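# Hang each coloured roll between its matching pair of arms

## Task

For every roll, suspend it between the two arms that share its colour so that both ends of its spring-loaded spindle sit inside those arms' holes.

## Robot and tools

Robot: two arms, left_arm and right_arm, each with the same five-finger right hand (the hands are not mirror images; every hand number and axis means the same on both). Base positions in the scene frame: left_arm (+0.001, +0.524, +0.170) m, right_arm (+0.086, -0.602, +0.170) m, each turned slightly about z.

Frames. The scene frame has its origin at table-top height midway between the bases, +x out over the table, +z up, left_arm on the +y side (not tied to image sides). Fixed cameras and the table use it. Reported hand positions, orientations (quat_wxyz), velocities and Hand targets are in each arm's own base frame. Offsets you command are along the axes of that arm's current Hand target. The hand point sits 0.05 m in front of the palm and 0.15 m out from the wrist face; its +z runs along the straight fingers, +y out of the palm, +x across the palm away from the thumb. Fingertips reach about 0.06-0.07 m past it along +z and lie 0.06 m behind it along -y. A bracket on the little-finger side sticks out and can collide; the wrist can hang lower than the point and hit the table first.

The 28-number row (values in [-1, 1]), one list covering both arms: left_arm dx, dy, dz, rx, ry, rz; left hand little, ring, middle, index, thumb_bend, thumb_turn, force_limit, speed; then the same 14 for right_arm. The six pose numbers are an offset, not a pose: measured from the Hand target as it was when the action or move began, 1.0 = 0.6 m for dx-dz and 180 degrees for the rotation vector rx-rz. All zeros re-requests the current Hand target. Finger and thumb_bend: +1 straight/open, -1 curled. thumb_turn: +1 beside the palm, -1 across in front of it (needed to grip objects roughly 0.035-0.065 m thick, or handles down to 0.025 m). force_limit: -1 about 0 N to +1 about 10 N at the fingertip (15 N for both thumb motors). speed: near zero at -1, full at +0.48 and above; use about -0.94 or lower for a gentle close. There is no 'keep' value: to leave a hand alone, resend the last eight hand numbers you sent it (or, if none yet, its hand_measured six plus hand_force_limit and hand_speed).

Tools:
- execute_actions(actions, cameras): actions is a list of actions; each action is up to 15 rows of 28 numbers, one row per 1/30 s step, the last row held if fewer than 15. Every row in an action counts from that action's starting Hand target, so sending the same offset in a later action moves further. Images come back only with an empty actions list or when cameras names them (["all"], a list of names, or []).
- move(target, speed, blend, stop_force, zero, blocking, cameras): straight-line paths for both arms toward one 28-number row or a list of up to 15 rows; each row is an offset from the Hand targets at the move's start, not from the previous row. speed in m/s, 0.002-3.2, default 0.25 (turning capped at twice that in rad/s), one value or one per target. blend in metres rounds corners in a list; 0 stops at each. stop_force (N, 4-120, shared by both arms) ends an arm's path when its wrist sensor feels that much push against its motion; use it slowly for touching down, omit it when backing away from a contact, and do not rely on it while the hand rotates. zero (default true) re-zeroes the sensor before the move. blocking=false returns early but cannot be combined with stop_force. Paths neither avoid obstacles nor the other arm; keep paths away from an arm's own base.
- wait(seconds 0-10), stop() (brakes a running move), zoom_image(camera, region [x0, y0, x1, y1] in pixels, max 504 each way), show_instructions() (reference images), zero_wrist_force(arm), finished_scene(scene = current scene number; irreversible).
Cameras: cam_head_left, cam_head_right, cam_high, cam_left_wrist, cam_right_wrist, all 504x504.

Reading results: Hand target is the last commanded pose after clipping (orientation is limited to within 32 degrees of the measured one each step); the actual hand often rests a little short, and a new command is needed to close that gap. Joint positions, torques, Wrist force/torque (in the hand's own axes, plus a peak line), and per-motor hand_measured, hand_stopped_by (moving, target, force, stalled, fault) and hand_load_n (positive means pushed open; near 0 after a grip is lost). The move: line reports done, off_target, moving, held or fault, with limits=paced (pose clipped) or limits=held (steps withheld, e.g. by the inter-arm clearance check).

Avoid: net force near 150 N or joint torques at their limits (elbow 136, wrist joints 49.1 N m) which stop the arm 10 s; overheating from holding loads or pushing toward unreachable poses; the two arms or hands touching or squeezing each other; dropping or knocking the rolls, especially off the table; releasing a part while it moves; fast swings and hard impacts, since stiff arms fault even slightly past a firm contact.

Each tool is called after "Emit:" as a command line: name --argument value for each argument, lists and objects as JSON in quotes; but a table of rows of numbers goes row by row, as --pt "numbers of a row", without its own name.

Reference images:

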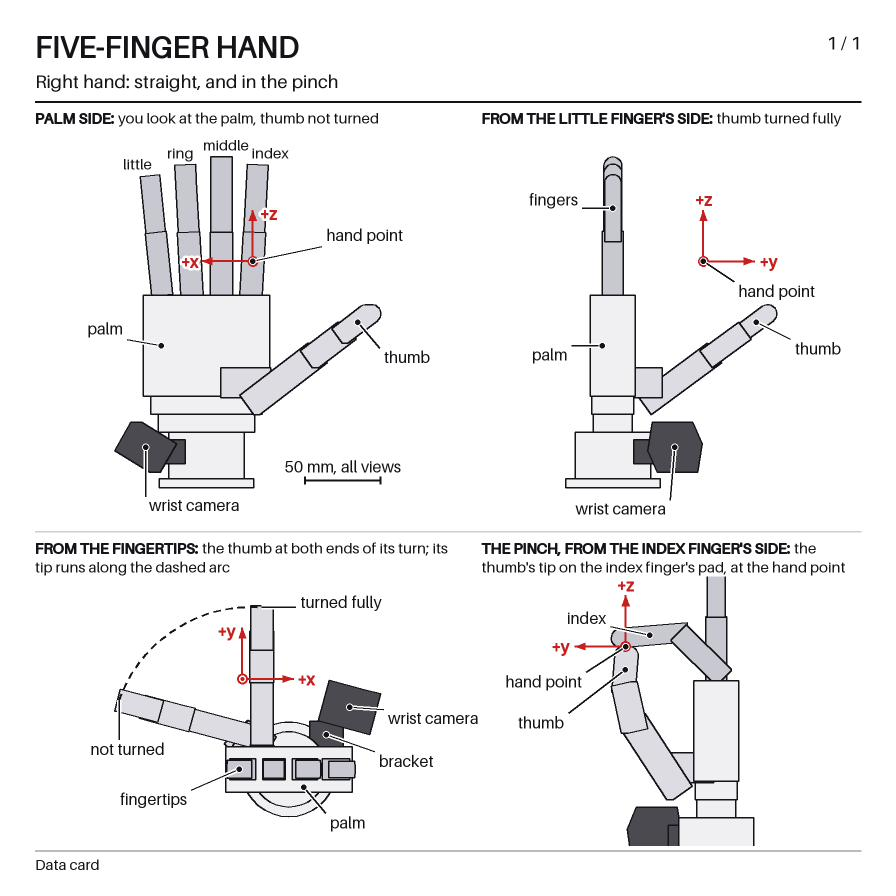

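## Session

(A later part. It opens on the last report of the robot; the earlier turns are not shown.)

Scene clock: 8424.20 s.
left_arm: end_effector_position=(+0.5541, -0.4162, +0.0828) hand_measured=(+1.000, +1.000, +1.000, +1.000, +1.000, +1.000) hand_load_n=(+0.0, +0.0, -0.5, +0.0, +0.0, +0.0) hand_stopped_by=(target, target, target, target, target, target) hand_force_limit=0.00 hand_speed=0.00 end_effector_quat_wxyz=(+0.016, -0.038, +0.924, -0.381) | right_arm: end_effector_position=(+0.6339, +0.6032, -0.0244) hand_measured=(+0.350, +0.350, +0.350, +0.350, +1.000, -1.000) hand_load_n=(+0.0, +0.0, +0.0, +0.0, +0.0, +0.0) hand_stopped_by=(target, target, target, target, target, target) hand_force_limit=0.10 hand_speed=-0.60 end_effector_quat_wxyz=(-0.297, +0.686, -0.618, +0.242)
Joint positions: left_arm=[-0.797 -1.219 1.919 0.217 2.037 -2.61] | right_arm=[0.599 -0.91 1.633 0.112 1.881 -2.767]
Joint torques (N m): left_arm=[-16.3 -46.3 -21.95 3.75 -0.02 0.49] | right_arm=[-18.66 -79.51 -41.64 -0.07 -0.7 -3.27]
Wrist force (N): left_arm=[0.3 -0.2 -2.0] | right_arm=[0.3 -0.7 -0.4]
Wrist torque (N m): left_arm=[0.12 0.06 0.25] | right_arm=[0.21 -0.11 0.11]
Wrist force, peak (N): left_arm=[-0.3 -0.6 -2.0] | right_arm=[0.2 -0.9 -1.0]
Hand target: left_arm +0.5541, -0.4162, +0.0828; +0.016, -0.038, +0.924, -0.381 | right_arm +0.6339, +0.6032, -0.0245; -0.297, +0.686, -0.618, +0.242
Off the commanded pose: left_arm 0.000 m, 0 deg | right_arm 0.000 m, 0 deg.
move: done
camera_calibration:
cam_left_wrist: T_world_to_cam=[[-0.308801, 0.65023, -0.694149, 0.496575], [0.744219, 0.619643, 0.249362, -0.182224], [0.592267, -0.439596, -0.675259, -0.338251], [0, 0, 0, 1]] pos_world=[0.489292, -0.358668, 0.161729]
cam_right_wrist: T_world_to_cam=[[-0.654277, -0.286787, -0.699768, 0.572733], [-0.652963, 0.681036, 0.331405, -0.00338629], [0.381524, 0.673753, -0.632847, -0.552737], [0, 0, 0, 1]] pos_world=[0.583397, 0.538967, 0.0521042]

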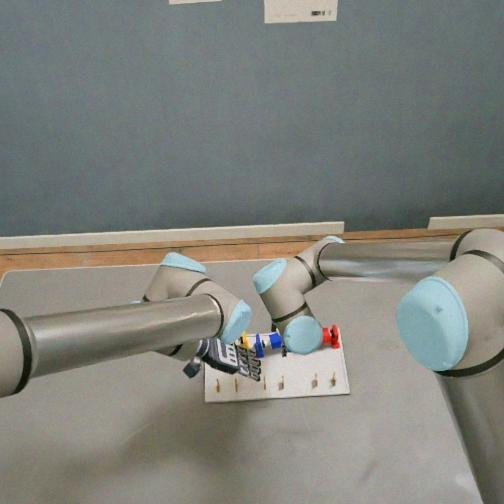

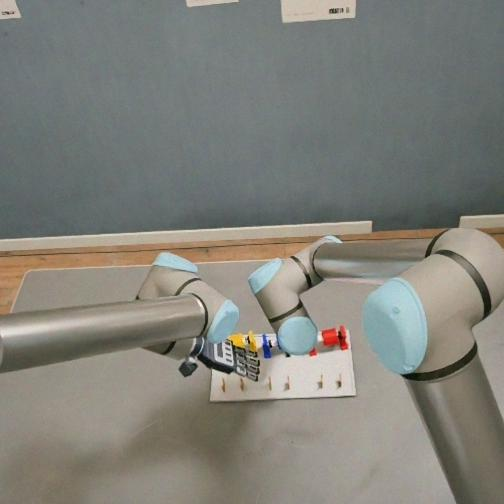

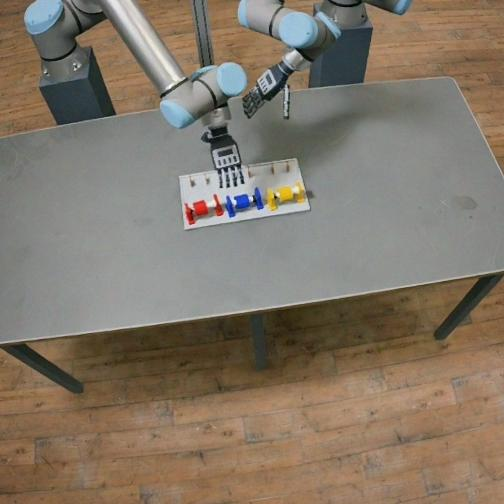

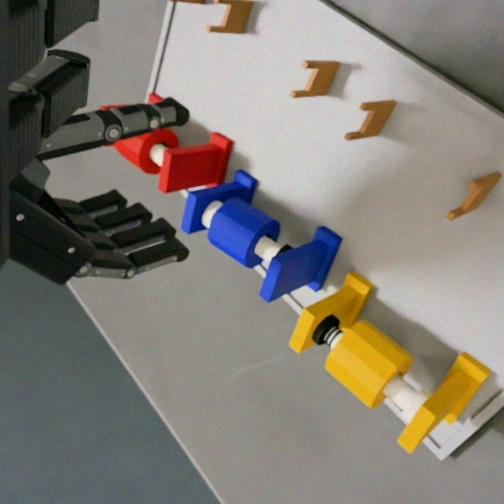

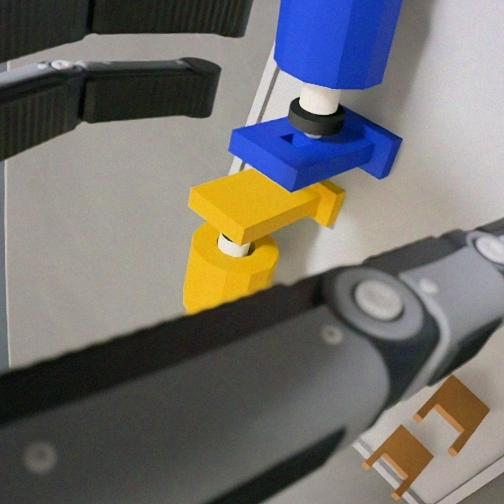

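Emit:
move --target '[0, 0, 0, 0, 0, 0, 1, 1, 1, 1, 1, 1, 0, 0, 0.0005, -0.0447, 0.0813, 0.0011, 0.0234, -0.055, 0.35, 0.35, 0.35, 0.35, 1, -1, 0.1, -0.6]' --speed 0.06 --cameras '["cam_left_wrist", "cam_right_wrist", "cam_head_left"]'

Emit:
zoom_image --camera "cam_left_wrist" --region '[150, 130, 330, 310]'

Emit:
zoom_image --camera "cam_head_left" --region '[244, 322, 304, 372]'

Scene clock: 8482.07 s.
left_arm: end_effector_position=(+0.5541, -0.4162, +0.0828) hand_measured=(+1.000, +1.000, +1.000, +1.000, +1.000, +1.000) hand_load_n=(+0.0, +0.0, +0.0, +0.0, +0.0, +0.0) hand_stopped_by=(target, target, target, target, target, target) hand_force_limit=0.00 hand_speed=0.00 end_effector_quat_wxyz=(+0.016, -0.038, +0.924, -0.381) | right_arm: end_effector_position=(+0.6870, +0.6097, -0.0399) hand_measured=(+0.350, +0.350, +0.350, +0.350, +1.000, -1.000) hand_load_n=(+0.0, +0.0, +0.0, +0.0, +0.0, +0.0) hand_stopped_by=(target, target, target, target, target, target) hand_force_limit=0.10 hand_speed=-0.60 end_effector_quat_wxyz=(-0.253, +0.727, -0.567, +0.293)
Joint positions: left_arm=[-0.797 -1.219 1.919 0.217 2.037 -2.61] | right_arm=[0.602 -0.815 1.485 0.186 1.954 -2.931]
Joint torques (N m): left_arm=[-15.27 -47.56 -21.39 3.74 -0.14 -0.04] | right_arm=[17.25 -113.05 -21.31 -0.28 -1.65 4.01]
Wrist force (N): left_arm=[0.2 -0.2 -1.8] | right_arm=[0.4 -0.4 -0.4]
Wrist torque (N m): left_arm=[0.10 0.07 0.24] | right_arm=[0.31 -0.12 0.13]
Wrist force, peak (N): left_arm=[0.3 0.0 -2.3] | right_arm=[0.9 -1.0 -0.9]
Hand target: left_arm +0.5541, -0.4162, +0.0828; +0.016, -0.038, +0.924, -0.381 | right_arm +0.6869, +0.6098, -0.0399; -0.253, +0.727, -0.567, +0.293
Off the commanded pose: left_arm 0.000 m, 0 deg | right_arm 0.000 m, 0 deg.
move: done
camera_calibration:
cam_left_wrist: T_world_to_cam=[[-0.308801, 0.65023, -0.694149, 0.496575], [0.744219, 0.619643, 0.249362, -0.182224], [0.592267, -0.439596, -0.675259, -0.338251], [0, 0, 0, 1]] pos_world=[0.489292, -0.358668, 0.161729]
cam_right_wrist: T_world_to_cam=[[-0.610558, -0.448143, -0.652983, 0.668707], [-0.707625, 0.678951, 0.195686, 0.0653392], [0.355648, 0.581545, -0.731656, -0.517153], [0, 0, 0, 1]] pos_world=[0.638444, 0.556061, 0.0454903]
Images, in order (width x height): cam_head_left 504x504, cam_left_wrist 504x504, cam_right_wrist 504x504.

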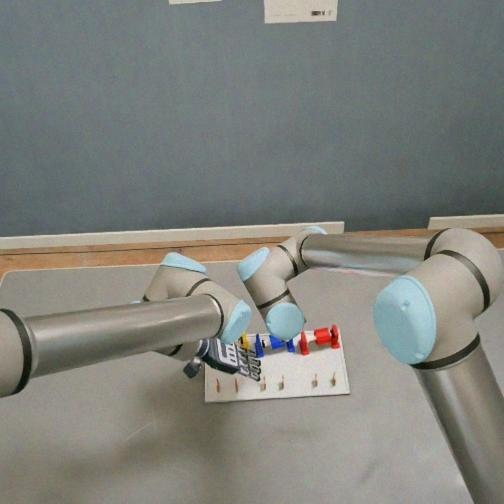

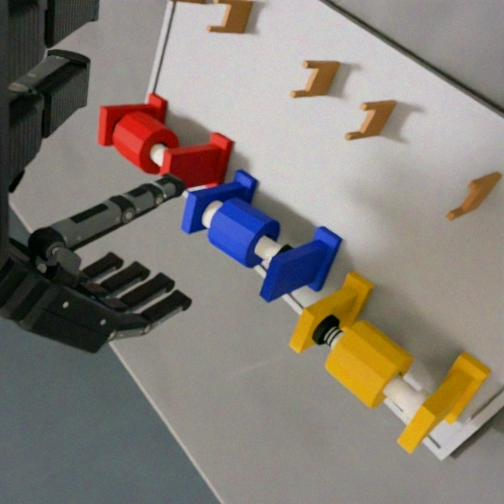

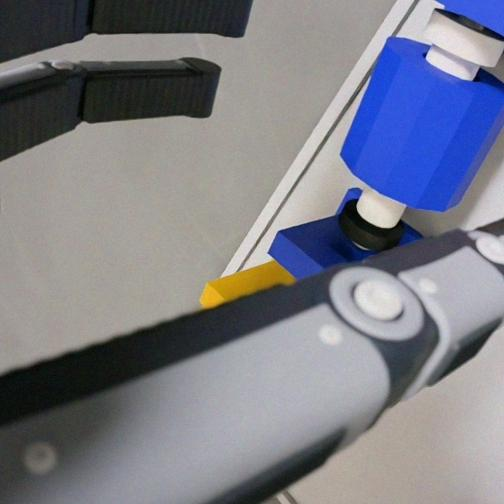

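Scaled by 2.800 from the camera's 504x504 image, which has a finer 720x720 frame.

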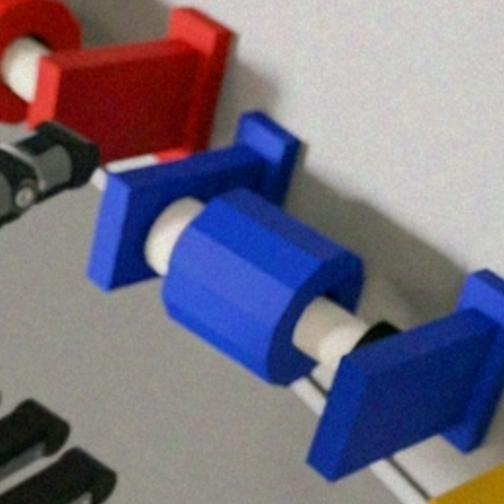

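Scaled by 8.400 from the camera's 504x504 image, which has a finer 720x720 frame.

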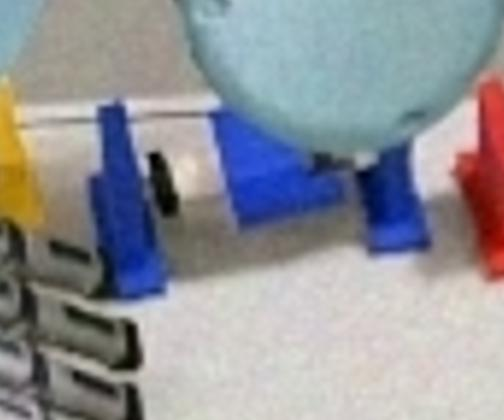

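Emit:
move --target '[0, 0, 0, 0, 0, 0, 1, 1, 1, 1, 1, 1, 0, 0, -0.0171, 0.0861, 0.0861, 0, 0, 0, 0.35, 0.35, 0.35, 0.35, 1, -1, 0.1, -0.6]' --speed 0.05 --stop_force 5 --cameras '["cam_left_wrist", "cam_right_wrist", "cam_head_left"]'

Emit:
zoom_image --camera "cam_left_wrist" --region '[150, 130, 330, 310]'

Scene clock: 8502.07 s.
left_arm: end_effector_position=(+0.5541, -0.4162, +0.0828) hand_measured=(+1.000, +1.000, +1.000, +1.000, +1.000, +1.000) hand_load_n=(+0.0, +0.0, +0.0, -0.5, +0.0, +0.0) hand_stopped_by=(target, target, target, target, target, target) hand_force_limit=0.00 hand_speed=0.00 end_effector_quat_wxyz=(+0.016, -0.038, +0.924, -0.381) | right_arm: end_effector_position=(+0.6869, +0.6098, -0.1137) hand_measured=(+0.350, +0.350, +0.350, +0.350, +1.000, -1.000) hand_load_n=(+0.0, +0.0, +0.0, +0.0, +0.0, +0.0) hand_stopped_by=(target, target, target, target, target, target) hand_force_limit=0.10 hand_speed=-0.60 end_effector_quat_wxyz=(-0.253, +0.727, -0.567, +0.293)
Joint positions: left_arm=[-0.797 -1.219 1.919 0.217 2.037 -2.61] | right_arm=[0.602 -0.736 1.496 0.095 1.954 -2.931]
Joint torques (N m): left_arm=[-15.84 -46.77 -23 3.82 -0.06 -0.57] | right_arm=[0.54 -114.49 -39.79 4.08 1.36 3.12]
Wrist force (N): left_arm=[0.3 -0.2 -1.5] | right_arm=[0.6 -0.2 -0.6]
Wrist torque (N m): left_arm=[0.10 0.05 0.25] | right_arm=[0.30 -0.14 0.17]
Wrist force, peak (N): left_arm=[-0.2 -0.4 -2.2] | right_arm=[1.1 -0.7 -1.1]
Hand target: left_arm +0.5541, -0.4162, +0.0828; +0.016, -0.038, +0.924, -0.381 | right_arm +0.6870, +0.6098, -0.1137; -0.253, +0.727, -0.567, +0.293
Off the commanded pose: left_arm 0.000 m, 0 deg | right_arm 0.000 m, 0 deg.
move: done
camera_calibration:
cam_left_wrist: T_world_to_cam=[[-0.308801, 0.65023, -0.694149, 0.496575], [0.744219, 0.619643, 0.249362, -0.182224], [0.592267, -0.439596, -0.675259, -0.338251], [0, 0, 0, 1]] pos_world=[0.489292, -0.358668, 0.161729]
cam_right_wrist: T_world_to_cam=[[-0.610596, -0.447963, -0.653071, 0.620438], [-0.7076, 0.67892, 0.195884, 0.0797868], [0.355635, 0.581719, -0.731524, -0.571234], [0, 0, 0, 1]] pos_world=[0.638444, 0.556062, -0.0283102]
Images, in order (width x height): cam_head_left 504x504, cam_left_wrist 504x504, cam_right_wrist 504x504.

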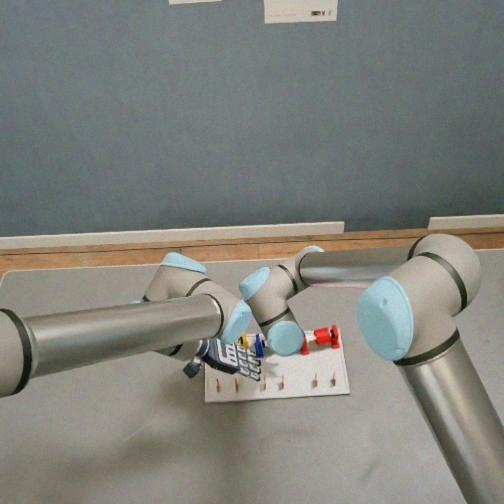

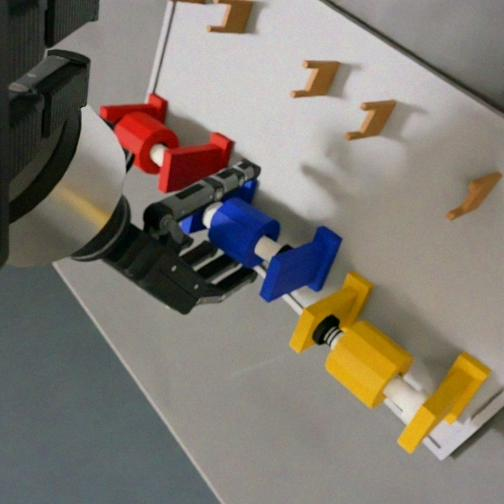

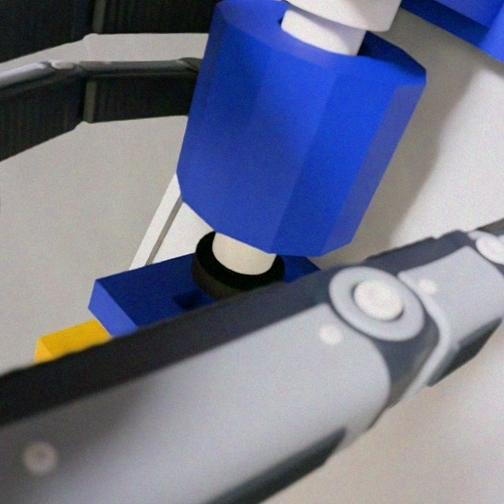

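Scaled by 2.800 from the camera's 504x504 image, which has a finer 720x720 frame.

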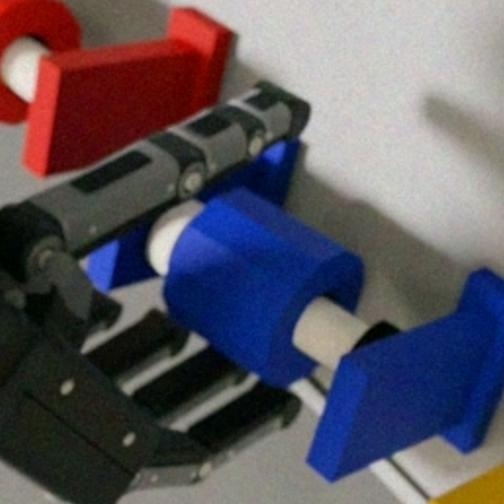

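Emit:
zoom_image --camera "cam_right_wrist" --region '[60, 200, 340, 380]'

Scaled by 1.800 from the camera's 504x504 image, which has a finer 720x720 frame.

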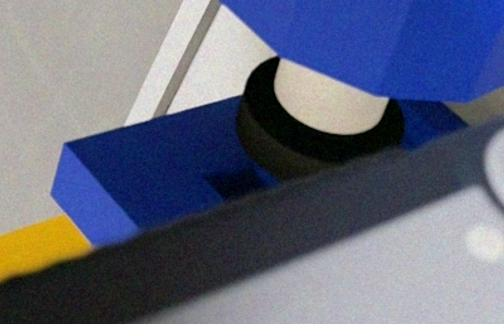

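Emit:
move --target '[0, 0, 0, 0, 0, 0, 1, 1, 1, 1, 1, 1, 0, 0, 0, 0, 0, 0, 0, 0, 0.35, 0.35, -0.2, -0.2, 0.2, -1, -0.5, -0.9]' --speed 0.02

Emit:
wait --seconds 3 --cameras '["cam_left_wrist", "cam_right_wrist", "cam_head_left"]'

Emit:
zoom_image --camera "cam_left_wrist" --region '[150, 130, 330, 310]'

Scene clock: 8520.03 s.
left_arm: end_effector_position=(+0.5541, -0.4162, +0.0828) hand_measured=(+1.000, +1.000, +1.000, +1.000, +1.000, +1.000) hand_load_n=(+0.0, +0.0, +0.0, +0.0, +0.0, +0.0) hand_stopped_by=(target, target, target, target, target, target) hand_force_limit=0.00 hand_speed=0.00 end_effector_quat_wxyz=(+0.016, -0.038, +0.924, -0.381) | right_arm: end_effector_position=(+0.6870, +0.6098, -0.1137) hand_measured=(+0.350, +0.350, +0.156, +0.166, +0.532, -1.000) hand_load_n=(+0.0, +0.0, +3.0, +1.0, +3.5, -0.5) hand_stopped_by=(target, target, force, force, force, target) hand_force_limit=-0.50 hand_speed=-0.90 end_effector_quat_wxyz=(-0.253, +0.727, -0.567, +0.293)
Joint positions: left_arm=[-0.797 -1.219 1.919 0.217 2.037 -2.61] | right_arm=[0.602 -0.736 1.496 0.095 1.954 -2.931]
Joint torques (N m): left_arm=[-16.08 -47.46 -21.35 3.8 0.11 -0.92] | right_arm=[20.6 -112.6 -21.78 3.29 1.62 -1.11]
Wrist force (N): left_arm=[-0.3 -0.1 -2.0] | right_arm=[0.5 -0.2 0.0]
Wrist torque (N m): left_arm=[0.13 0.14 0.22] | right_arm=[0.25 -0.13 0.16]
Wrist force, peak (N): left_arm=[-0.1 -0.3 -2.3] | right_arm=[1.5 -2.1 1.9]
Hand target: left_arm +0.5541, -0.4162, +0.0828; +0.016, -0.038, +0.924, -0.381 | right_arm +0.6870, +0.6098, -0.1137; -0.253, +0.727, -0.567, +0.293
Off the commanded pose: left_arm 0.000 m, 0 deg | right_arm 0.000 m, 0 deg.
move: done

Scene clock: 8523.03 s.
left_arm: end_effector_position=(+0.5541, -0.4162, +0.0828) hand_measured=(+1.000, +1.000, +1.000, +1.000, +1.000, +1.000) hand_load_n=(+0.0, +0.0, +0.0, +0.0, +0.0, +0.0) hand_stopped_by=(target, target, target, target, target, target) hand_force_limit=0.00 hand_speed=0.00 end_effector_quat_wxyz=(+0.016, -0.038, +0.924, -0.381) | right_arm: end_effector_position=(+0.6870, +0.6098, -0.1137) hand_measured=(+0.350, +0.350, +0.156, +0.166, +0.532, -1.000) hand_load_n=(+0.0, +0.0, +3.0, +1.0, +3.5, -0.5) hand_stopped_by=(target, target, force, force, force, target) hand_force_limit=-0.50 hand_speed=-0.90 end_effector_quat_wxyz=(-0.253, +0.727, -0.567, +0.293)
Joint positions: left_arm=[-0.797 -1.219 1.919 0.217 2.037 -2.61] | right_arm=[0.602 -0.736 1.496 0.095 1.954 -2.931]
Joint torques (N m): left_arm=[-15.29 -46.97 -22.27 3.43 -0.01 -1.37] | right_arm=[17.31 -106.84 -19.41 2.35 1.5 -2.12]
Wrist force (N): left_arm=[0.1 -0.2 -1.2] | right_arm=[0.3 0.2 -0.2]
Wrist torque (N m): left_arm=[0.07 0.07 0.24] | right_arm=[0.33 -0.09 0.16]
Wrist force, peak (N): left_arm=[0.0 -0.3 -2.3] | right_arm=[0.7 -0.6 -0.5]
Hand target: left_arm +0.5541, -0.4162, +0.0828; +0.016, -0.038, +0.924, -0.381 | right_arm +0.6870, +0.6098, -0.1137; -0.253, +0.727, -0.567, +0.293
Off the commanded pose: left_arm 0.000 m, 0 deg | right_arm 0.000 m, 0 deg.
wait: 3.00 s; at rest by 0.17 s
camera_calibration:
cam_left_wrist: T_world_to_cam=[[-0.308801, 0.65023, -0.694149, 0.496575], [0.744219, 0.619643, 0.249362, -0.182224], [0.592267, -0.439596, -0.675259, -0.338251], [0, 0, 0, 1]] pos_world=[0.489292, -0.358668, 0.161729]
cam_right_wrist: T_world_to_cam=[[-0.610596, -0.447963, -0.653071, 0.620438], [-0.7076, 0.67892, 0.195884, 0.0797868], [0.355635, 0.581719, -0.731524, -0.571234], [0, 0, 0, 1]] pos_world=[0.638444, 0.556062, -0.0283102]
Images, in order (width x height): cam_head_left 504x504, cam_left_wrist 504x504, cam_right_wrist 504x504.

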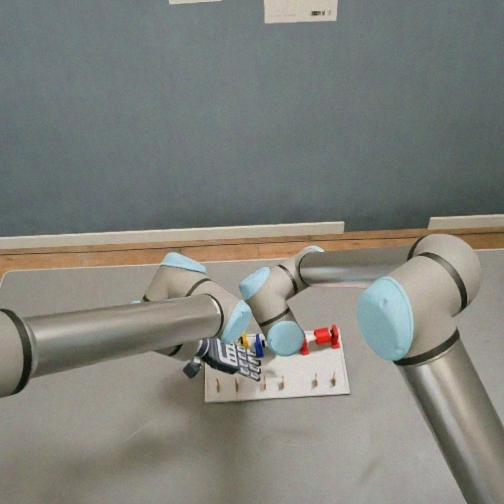

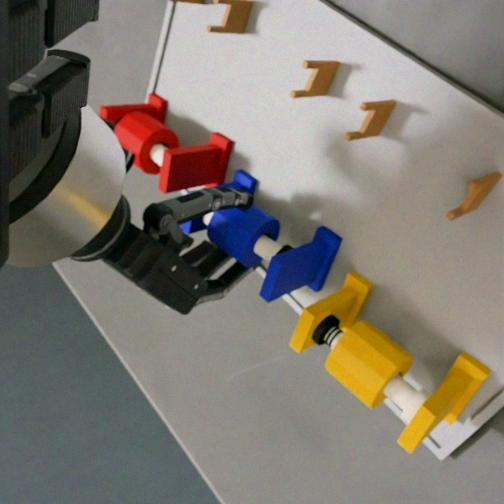

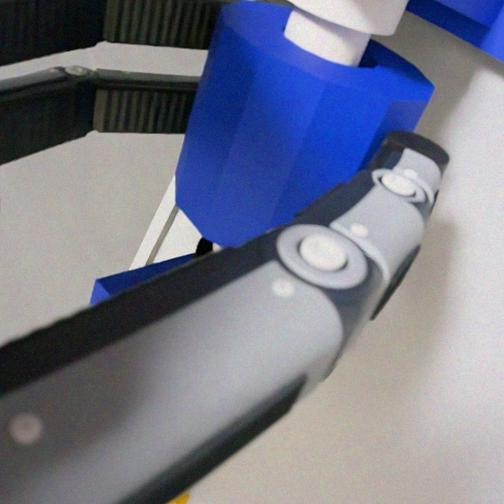

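Scaled by 2.800 from the camera's 504x504 image, which has a finer 720x720 frame.

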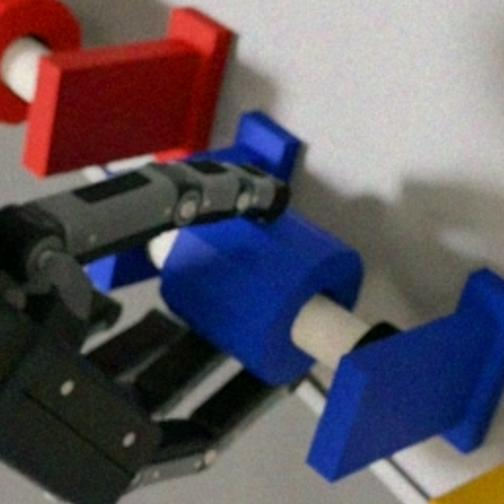

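Emit:
move --target '[0, 0, 0, 0, 0, 0, 1, 1, 1, 1, 1, 1, 0, 0, 0, 0, 0, 0, 0, 0, 0.35, 0.35, -0.3, -0.3, 0.0, -1, 0.2, -0.9]' --speed 0.02

Scene clock: 8526.60 s.
left_arm: end_effector_position=(+0.5541, -0.4162, +0.0828) hand_measured=(+1.000, +1.000, +1.000, +1.000, +1.000, +1.000) hand_load_n=(+0.0, +0.0, -0.5, +0.0, +0.0, +0.0) hand_stopped_by=(target, target, target, target, target, target) hand_force_limit=0.00 hand_speed=0.00 end_effector_quat_wxyz=(+0.016, -0.038, +0.924, -0.381) | right_arm: end_effector_position=(+0.6870, +0.6098, -0.1137) hand_measured=(+0.350, +0.350, +0.148, +0.150, +0.522, -1.000) hand_load_n=(+0.0, +0.0, +6.5, +9.0, +9.5, -1.0) hand_stopped_by=(target, target, force, force, force, target) hand_force_limit=0.20 hand_speed=-0.90 end_effector_quat_wxyz=(-0.253, +0.727, -0.567, +0.293)
Joint positions: left_arm=[-0.797 -1.219 1.919 0.217 2.037 -2.61] | right_arm=[0.602 -0.736 1.496 0.095 1.954 -2.931]
Joint torques (N m): left_arm=[-15.53 -47.14 -21.96 3.79 0.15 -1.56] | right_arm=[14.36 -104.37 -19.52 2 1.42 -2.19]
Wrist force (N): left_arm=[0.3 -0.3 -2.2] | right_arm=[-0.2 -1.7 2.6]
Wrist torque (N m): left_arm=[0.12 0.07 0.25] | right_arm=[0.34 -0.16 0.21]
Wrist force, peak (N): left_arm=[-0.2 -0.3 -2.3] | right_arm=[-0.1 -3.2 3.4]
Hand target: left_arm +0.5541, -0.4162, +0.0828; +0.016, -0.038, +0.924, -0.381 | right_arm +0.6870, +0.6098, -0.1137; -0.253, +0.727, -0.567, +0.293
Off the commanded pose: left_arm 0.000 m, 0 deg | right_arm 0.000 m, 0 deg.
move: done

Emit:
move --target '[0, 0, 0, 0, 0, 0, 1, 1, 1, 1, 1, 1, 0, 0, 0.00093, -0.00467, -0.00467, 0.00076, -0.01562, 0.01578, 0.35, 0.35, -0.3, -0.3, 0.0, -1, 0.2, -0.9]' --speed 0.02 --cameras '["cam_left_wrist", "cam_right_wrist", "cam_high"]'

Emit:
zoom_image --camera "cam_left_wrist" --region '[150, 130, 330, 310]'

Emit:
zoom_image --camera "cam_high" --region '[215, 170, 275, 220]'

Scene clock: 8536.33 s.
left_arm: end_effector_position=(+0.5541, -0.4162, +0.0828) hand_measured=(+1.000, +1.000, +1.000, +1.000, +1.000, +1.000) hand_load_n=(+0.0, +0.0, +0.0, +0.0, +0.0, -0.5) hand_stopped_by=(target, target, target, target, target, target) hand_force_limit=0.00 hand_speed=0.00 end_effector_quat_wxyz=(+0.016, -0.038, +0.924, -0.381) | right_arm: end_effector_position=(+0.6870, +0.6098, -0.1097) hand_measured=(+0.350, +0.350, +0.150, +0.150, +0.522, -1.000) hand_load_n=(+0.0, +0.0, +8.5, +5.5, +8.5, -0.5) hand_stopped_by=(target, target, force, force, force, target) hand_force_limit=0.20 hand_speed=-0.90 end_effector_quat_wxyz=(-0.275, +0.719, -0.578, +0.269)
Joint positions: left_arm=[-0.797 -1.219 1.919 0.217 2.037 -2.61] | right_arm=[0.582 -0.756 1.525 0.066 1.894 -2.901]
Joint torques (N m): left_arm=[-17.14 -48.1 -22.98 3.92 -0.1 -2.18] | right_arm=[0.82 -102.85 -32 2.88 1.66 0.4]
Wrist force (N): left_arm=[0.2 -0.2 -1.6] | right_arm=[3.0 1.4 5.8]
Wrist torque (N m): left_arm=[0.09 0.05 0.24] | right_arm=[0.29 -0.18 0.19]
Wrist force, peak (N): left_arm=[0.1 -0.3 -2.2] | right_arm=[3.2 1.2 6.1]
Hand target: left_arm +0.5541, -0.4162, +0.0828; +0.016, -0.038, +0.924, -0.381 | right_arm +0.6870, +0.6098, -0.1097; -0.275, +0.719, -0.578, +0.269
Off the commanded pose: left_arm 0.000 m, 0 deg | right_arm 0.000 m, 0 deg.
move: done
camera_calibration:
cam_left_wrist: T_world_to_cam=[[-0.308801, 0.65023, -0.694149, 0.496575], [0.744219, 0.619643, 0.249362, -0.182224], [0.592267, -0.439596, -0.675259, -0.338251], [0, 0, 0, 1]] pos_world=[0.489292, -0.358668, 0.161729]
cam_right_wrist: T_world_to_cam=[[-0.617744, -0.401847, -0.675953, 0.597363], [-0.705165, 0.663511, 0.24999, 0.0927408], [0.348045, 0.631088, -0.693248, -0.589013], [0, 0, 0, 1]] pos_world=[0.639418, 0.550233, -0.0277269]
Images, in order (width x height): cam_high 504x504, cam_left_wrist 504x504, cam_right_wrist 504x504.

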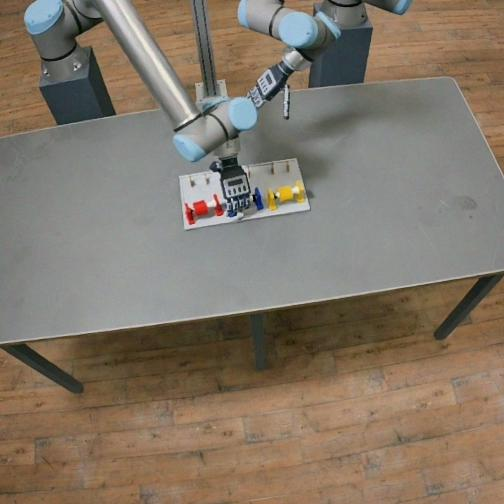

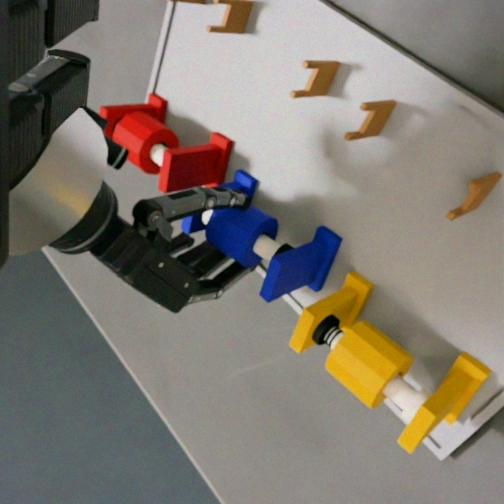

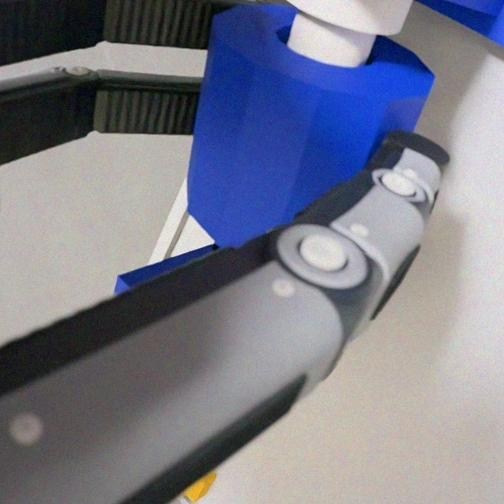

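Scaled by 2.800 from the camera's 504x504 image, which has a finer 720x720 frame.

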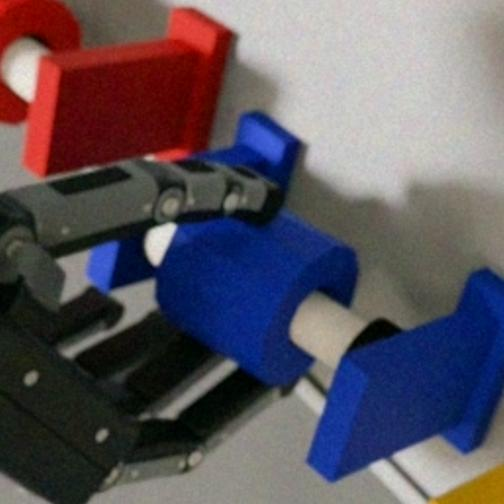

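Scaled by 8.400 from the camera's 504x504 image, which has a finer 720x720 frame.

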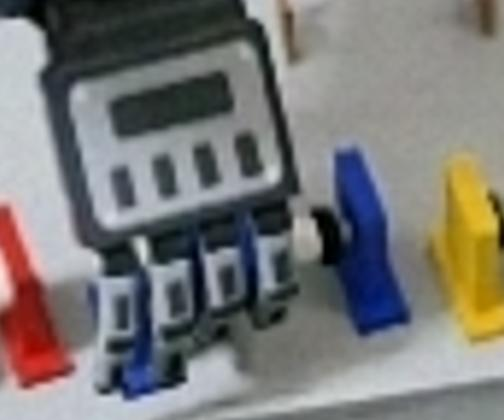

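Emit:
move --target '[0, 0, 0, 0, 0, 0, 1, 1, 1, 1, 1, 1, 0, 0, 0.00046, -0.00471, -0.00468, 0.00078, -0.01561, 0.01576, 0.35, 0.35, -0.3, -0.3, 0.0, -1, 0.2, -0.9]' --speed 0.02 --cameras '["cam_left_wrist", "cam_right_wrist", "cam_high"]'

Emit:
zoom_image --camera "cam_left_wrist" --region '[150, 130, 330, 310]'

Emit:
zoom_image --camera "cam_high" --region '[215, 170, 275, 220]'

Scene clock: 8549.27 s.
left_arm: end_effector_position=(+0.5541, -0.4162, +0.0828) hand_measured=(+1.000, +1.000, +1.000, +1.000, +1.000, +1.000) hand_load_n=(+0.0, +0.0, +0.0, +0.0, +0.0, -0.5) hand_stopped_by=(target, target, target, target, target, target) hand_force_limit=0.00 hand_speed=0.00 end_effector_quat_wxyz=(+0.016, -0.038, +0.924, -0.381) | right_arm: end_effector_position=(+0.6870, +0.6097, -0.1057) hand_measured=(+0.350, +0.350, +0.150, +0.150, +0.522, -1.000) hand_load_n=(+0.0, +0.0, +10.0, +3.0, +9.5, -2.0) hand_stopped_by=(target, target, force, force, force, target) hand_force_limit=0.20 hand_speed=-0.90 end_effector_quat_wxyz=(-0.297, +0.711, -0.588, +0.245)
Joint positions: left_arm=[-0.797 -1.219 1.919 0.217 2.037 -2.61] | right_arm=[0.563 -0.774 1.553 0.036 1.834 -2.871]
Joint torques (N m): left_arm=[-14.34 -47.87 -23.03 3.7 -0.28 -2.06] | right_arm=[2.95 -105.57 -33.65 2.33 1.89 0.41]
Wrist force (N): left_arm=[0.2 -0.5 -1.7] | right_arm=[3.3 3.3 4.9]
Wrist torque (N m): left_arm=[0.06 0.07 0.23] | right_arm=[0.25 -0.17 0.11]
Wrist force, peak (N): left_arm=[0.0 0.0 -2.2] | right_arm=[3.4 1.2 6.3]
Hand target: left_arm +0.5541, -0.4162, +0.0828; +0.016, -0.038, +0.924, -0.381 | right_arm +0.6870, +0.6098, -0.1057; -0.297, +0.711, -0.588, +0.245
Off the commanded pose: left_arm 0.000 m, 0 deg | right_arm 0.000 m, 0 deg.
move: done
camera_calibration:
cam_left_wrist: T_world_to_cam=[[-0.308801, 0.65023, -0.694149, 0.496575], [0.744219, 0.619643, 0.249362, -0.182224], [0.592267, -0.439596, -0.675259, -0.338251], [0, 0, 0, 1]] pos_world=[0.489292, -0.358668, 0.161729]
cam_right_wrist: T_world_to_cam=[[-0.625068, -0.354587, -0.695383, 0.574166], [-0.702214, 0.644468, 0.302583, 0.106832], [0.34086, 0.677443, -0.651833, -0.605171], [0, 0, 0, 1]] pos_world=[0.64019, 0.54471, -0.0275306]
Images, in order (width x height): cam_high 504x504, cam_left_wrist 504x504, cam_right_wrist 504x504.

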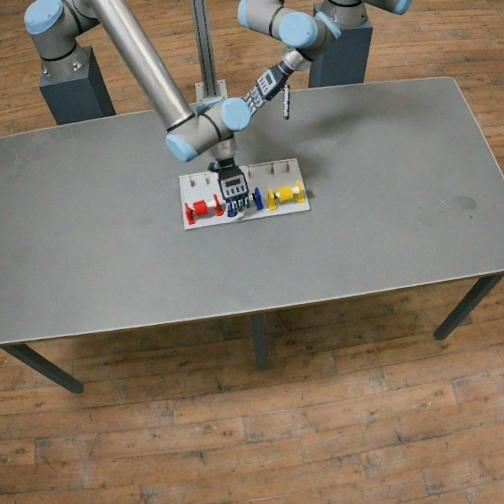

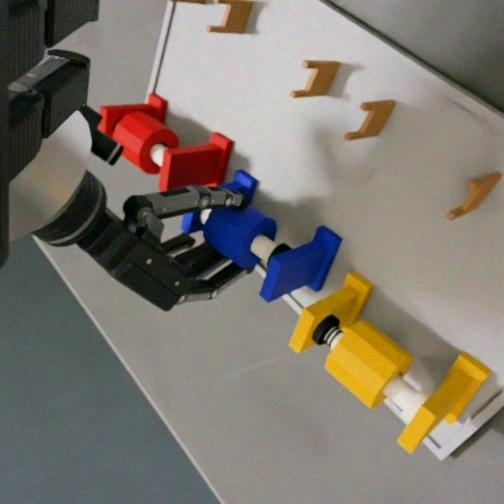

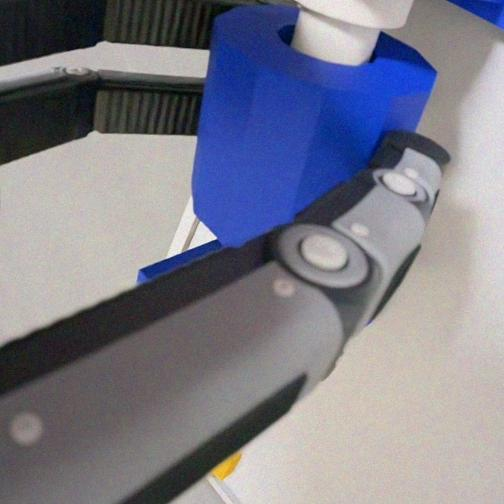

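Scaled by 2.800 from the camera's 504x504 image, which has a finer 720x720 frame.

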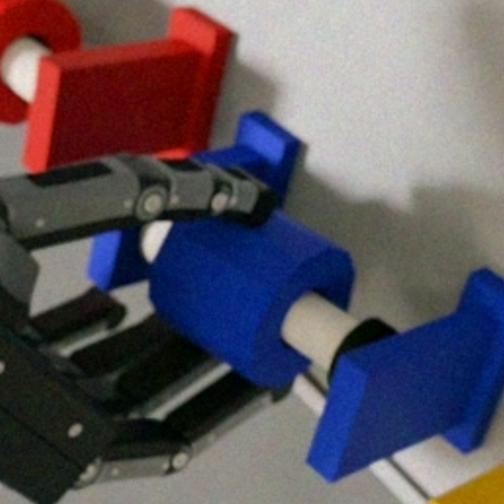

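Scaled by 8.400 from the camera's 504x504 image, which has a finer 720x720 frame.

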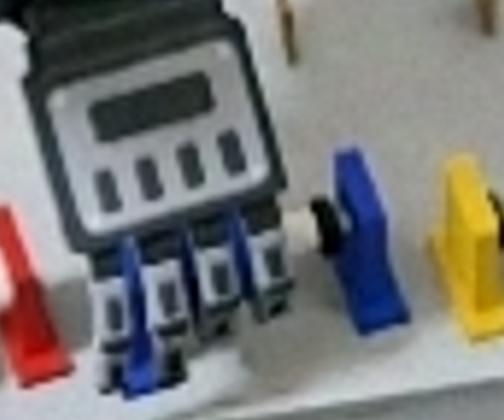

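Emit:
move --target '[0, 0, 0, 0, 0, 0, 1, 1, 1, 1, 1, 1, 0, 0, 0.0, -0.00355, -0.00351, 0.0006, -0.0117, 0.01183, 0.35, 0.35, -0.3, -0.3, 0.0, -1, 0.2, -0.9]' --speed 0.02 --cameras '["cam_left_wrist", "cam_right_wrist", "cam_high"]'

Emit:
zoom_image --camera "cam_left_wrist" --region '[150, 130, 330, 310]'

Emit:
zoom_image --camera "cam_high" --region '[230, 175, 290, 215]'

Scene clock: 8563.03 s.
left_arm: end_effector_position=(+0.5541, -0.4162, +0.0828) hand_measured=(+1.000, +1.000, +1.000, +1.000, +1.000, +1.000) hand_load_n=(+0.0, +0.0, +0.0, +0.0, +0.0, -0.5) hand_stopped_by=(target, target, target, target, target, target) hand_force_limit=0.00 hand_speed=0.00 end_effector_quat_wxyz=(+0.016, -0.038, +0.924, -0.381) | right_arm: end_effector_position=(+0.6870, +0.6098, -0.1027) hand_measured=(+0.350, +0.350, +0.150, +0.150, +0.522, -1.000) hand_load_n=(+0.0, +0.0, +12.5, +2.5, +9.0, -0.5) hand_stopped_by=(target, target, force, force, force, target) hand_force_limit=0.20 hand_speed=-0.90 end_effector_quat_wxyz=(-0.313, +0.704, -0.596, +0.227)
Joint positions: left_arm=[-0.797 -1.219 1.919 0.217 2.037 -2.61] | right_arm=[0.548 -0.786 1.573 0.013 1.789 -2.848]
Joint torques (N m): left_arm=[-15.69 -51.27 -23.2 3.67 -0.44 -2.13] | right_arm=[2.09 -104.26 -31.61 2.85 2.24 0.27]
Wrist force (N): left_arm=[0.0 -0.1 -1.5] | right_arm=[2.4 2.3 6.4]
Wrist torque (N m): left_arm=[0.10 0.08 0.24] | right_arm=[0.26 -0.09 0.10]
Wrist force, peak (N): left_arm=[0.1 -0.4 -2.1] | right_arm=[3.0 2.8 6.9]
Hand target: left_arm +0.5541, -0.4162, +0.0828; +0.016, -0.038, +0.924, -0.381 | right_arm +0.6870, +0.6098, -0.1027; -0.313, +0.704, -0.596, +0.227
Off the commanded pose: left_arm 0.000 m, 0 deg | right_arm 0.000 m, 0 deg.
move: done
camera_calibration:
cam_left_wrist: T_world_to_cam=[[-0.308801, 0.65023, -0.694149, 0.496575], [0.744219, 0.619643, 0.249362, -0.182224], [0.592267, -0.439596, -0.675259, -0.338251], [0, 0, 0, 1]] pos_world=[0.489292, -0.358668, 0.161729]
cam_right_wrist: T_world_to_cam=[[-0.630613, -0.318311, -0.707817, 0.556731], [-0.699665, 0.627841, 0.341005, 0.118302], [0.335851, 0.710277, -0.618636, -0.616392], [0, 0, 0, 1]] pos_world=[0.640869, 0.540748, -0.0275998]
Images, in order (width x height): cam_high 504x504, cam_left_wrist 504x504, cam_right_wrist 504x504.

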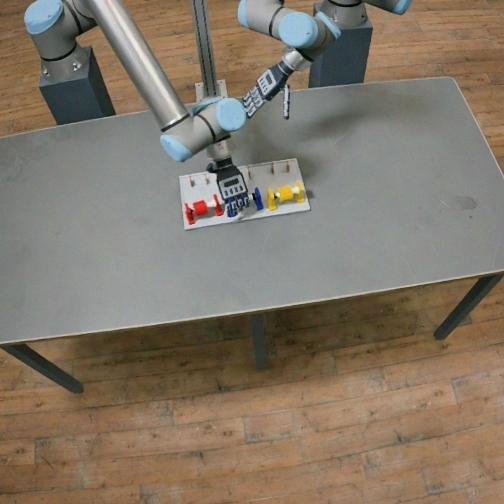

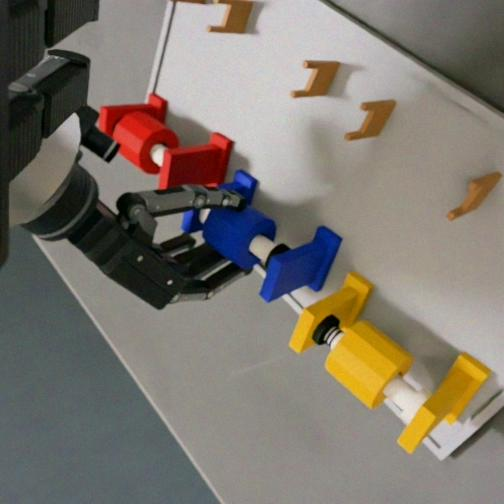

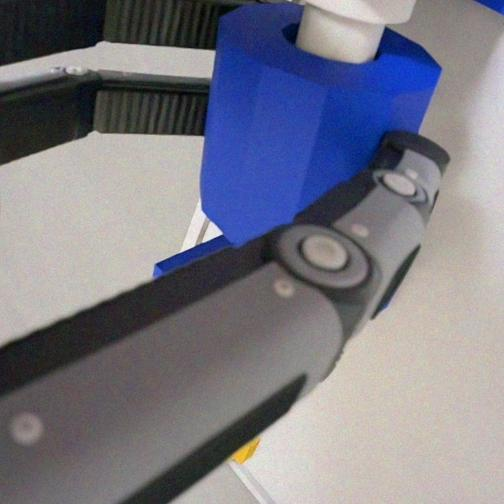

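Scaled by 2.800 from the camera's 504x504 image, which has a finer 720x720 frame.

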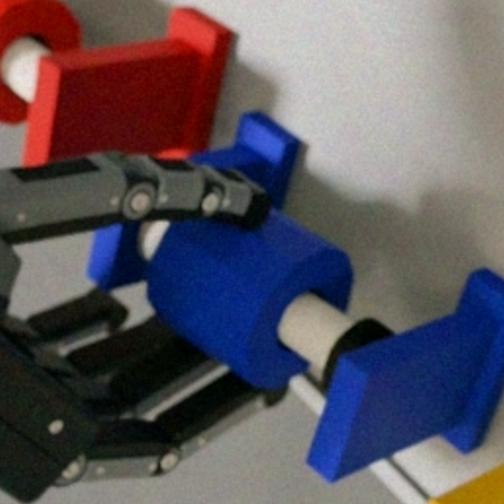

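Scaled by 8.400 from the camera's 504x504 image, which has a finer 720x720 frame.

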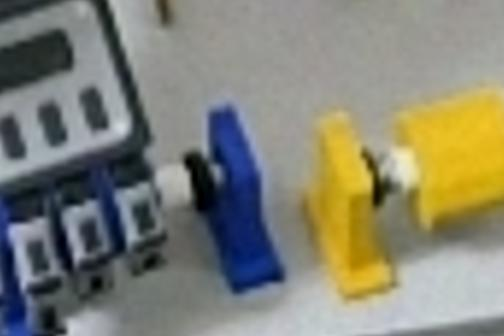

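Emit:
move --target '[0, 0, 0, 0, 0, 0, 1, 1, 1, 1, 1, 1, 0, 0, 0.0, -0.00237, -0.00234, 0.0004, -0.0078, 0.00789, 0.35, 0.35, -0.3, -0.3, 0.0, -1, 0.2, -0.9]' --speed 0.02 --cameras '["cam_left_wrist", "cam_right_wrist", "cam_high", "cam_head_left"]'

Emit:
zoom_image --camera "cam_left_wrist" --region '[220, 170, 330, 280]'

Emit:
zoom_image --camera "cam_high" --region '[230, 175, 290, 215]'

Emit:
zoom_image --camera "cam_head_left" --region '[250, 328, 280, 358]'

Scene clock: 8572.97 s.
left_arm: end_effector_position=(+0.5541, -0.4162, +0.0828) hand_measured=(+1.000, +1.000, +1.000, +1.000, +1.000, +1.000) hand_load_n=(+0.0, +0.0, +0.0, -0.5, +0.0, +0.0) hand_stopped_by=(target, target, target, target, target, target) hand_force_limit=0.00 hand_speed=0.00 end_effector_quat_wxyz=(+0.016, -0.038, +0.924, -0.381) | right_arm: end_effector_position=(+0.6870, +0.6097, -0.1007) hand_measured=(+0.350, +0.350, +0.150, +0.150, +0.522, -1.000) hand_load_n=(+0.0, +0.0, +12.5, +2.5, +9.0, -0.5) hand_stopped_by=(target, target, force, force, force, target) hand_force_limit=0.20 hand_speed=-0.90 end_effector_quat_wxyz=(-0.323, +0.699, -0.600, +0.215)
Joint positions: left_arm=[-0.797 -1.219 1.919 0.217 2.037 -2.61] | right_arm=[0.538 -0.793 1.586 -0.002 1.759 -2.832]
Joint torques (N m): left_arm=[-14.78 -50.34 -23.51 3.58 -0.07 -2.19] | right_arm=[0.94 -103.01 -30.9 2.75 2.15 0.28]
Wrist force (N): left_arm=[-0.4 -0.4 -2.1] | right_arm=[2.4 1.9 6.3]
Wrist torque (N m): left_arm=[0.08 0.17 0.21] | right_arm=[0.22 -0.11 0.10]
Wrist force, peak (N): left_arm=[-0.1 -0.4 -2.2] | right_arm=[2.1 2.9 7.2]
Hand target: left_arm +0.5541, -0.4162, +0.0828; +0.016, -0.038, +0.924, -0.381 | right_arm +0.6870, +0.6097, -0.1007; -0.323, +0.699, -0.600, +0.215
Off the commanded pose: left_arm 0.000 m, 0 deg | right_arm 0.000 m, 0 deg.
move: done
camera_calibration:
cam_left_wrist: T_world_to_cam=[[-0.308801, 0.65023, -0.694149, 0.496575], [0.744219, 0.619643, 0.249362, -0.182224], [0.592267, -0.439596, -0.675259, -0.338251], [0, 0, 0, 1]] pos_world=[0.489292, -0.358668, 0.161729]
cam_right_wrist: T_world_to_cam=[[-0.634363, -0.293762, -0.715044, 0.544965], [-0.697826, 0.615587, 0.366185, 0.126406], [0.332601, 0.73127, -0.5955, -0.623389], [0, 0, 0, 1]] pos_world=[0.641255, 0.538142, -0.0278419]
Images, in order (width x height): cam_head_left 504x504, cam_high 504x504, cam_left_wrist 504x504, cam_right_wrist 504x504.

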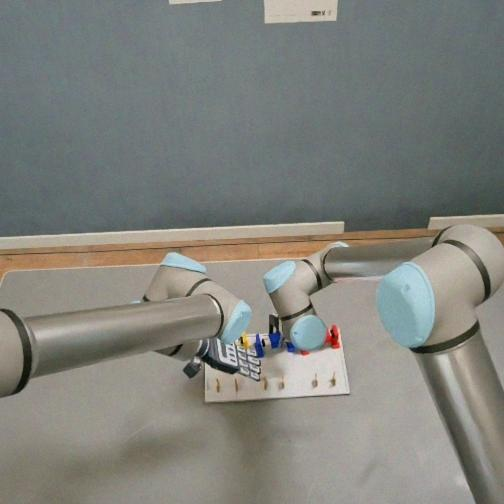

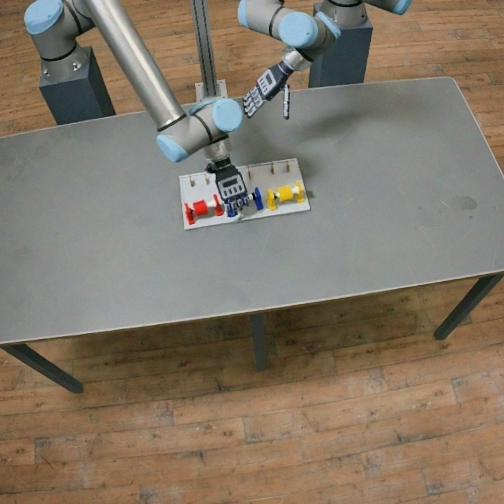

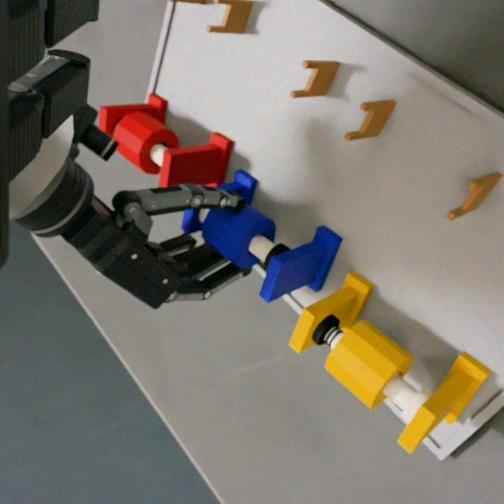

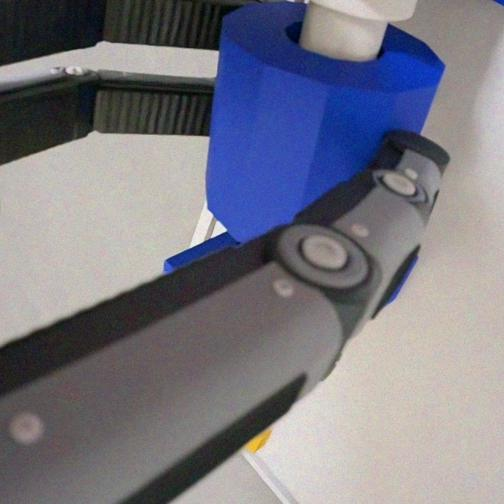

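Scaled by 4.582 from the camera's 504x504 image, which has a finer 720x720 frame.

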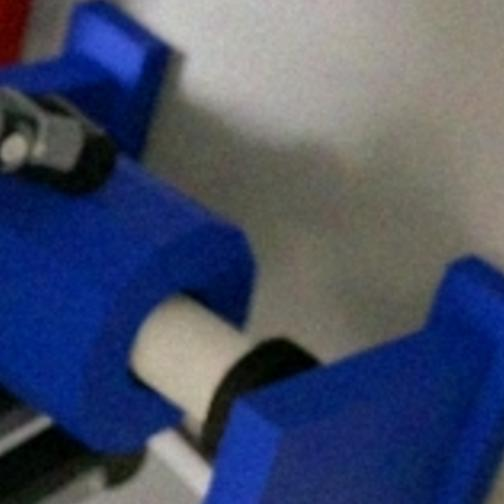

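Scaled by 8.400 from the camera's 504x504 image, which has a finer 720x720 frame.

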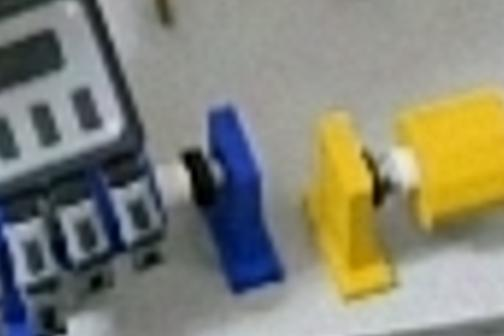

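Scaled by 16.800 from the camera's 504x504 image, which has a finer 720x720 frame.

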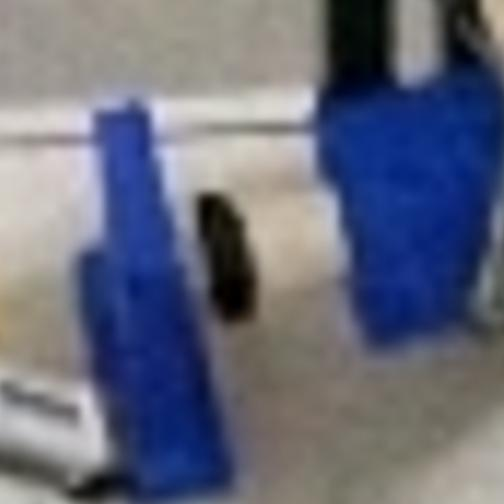

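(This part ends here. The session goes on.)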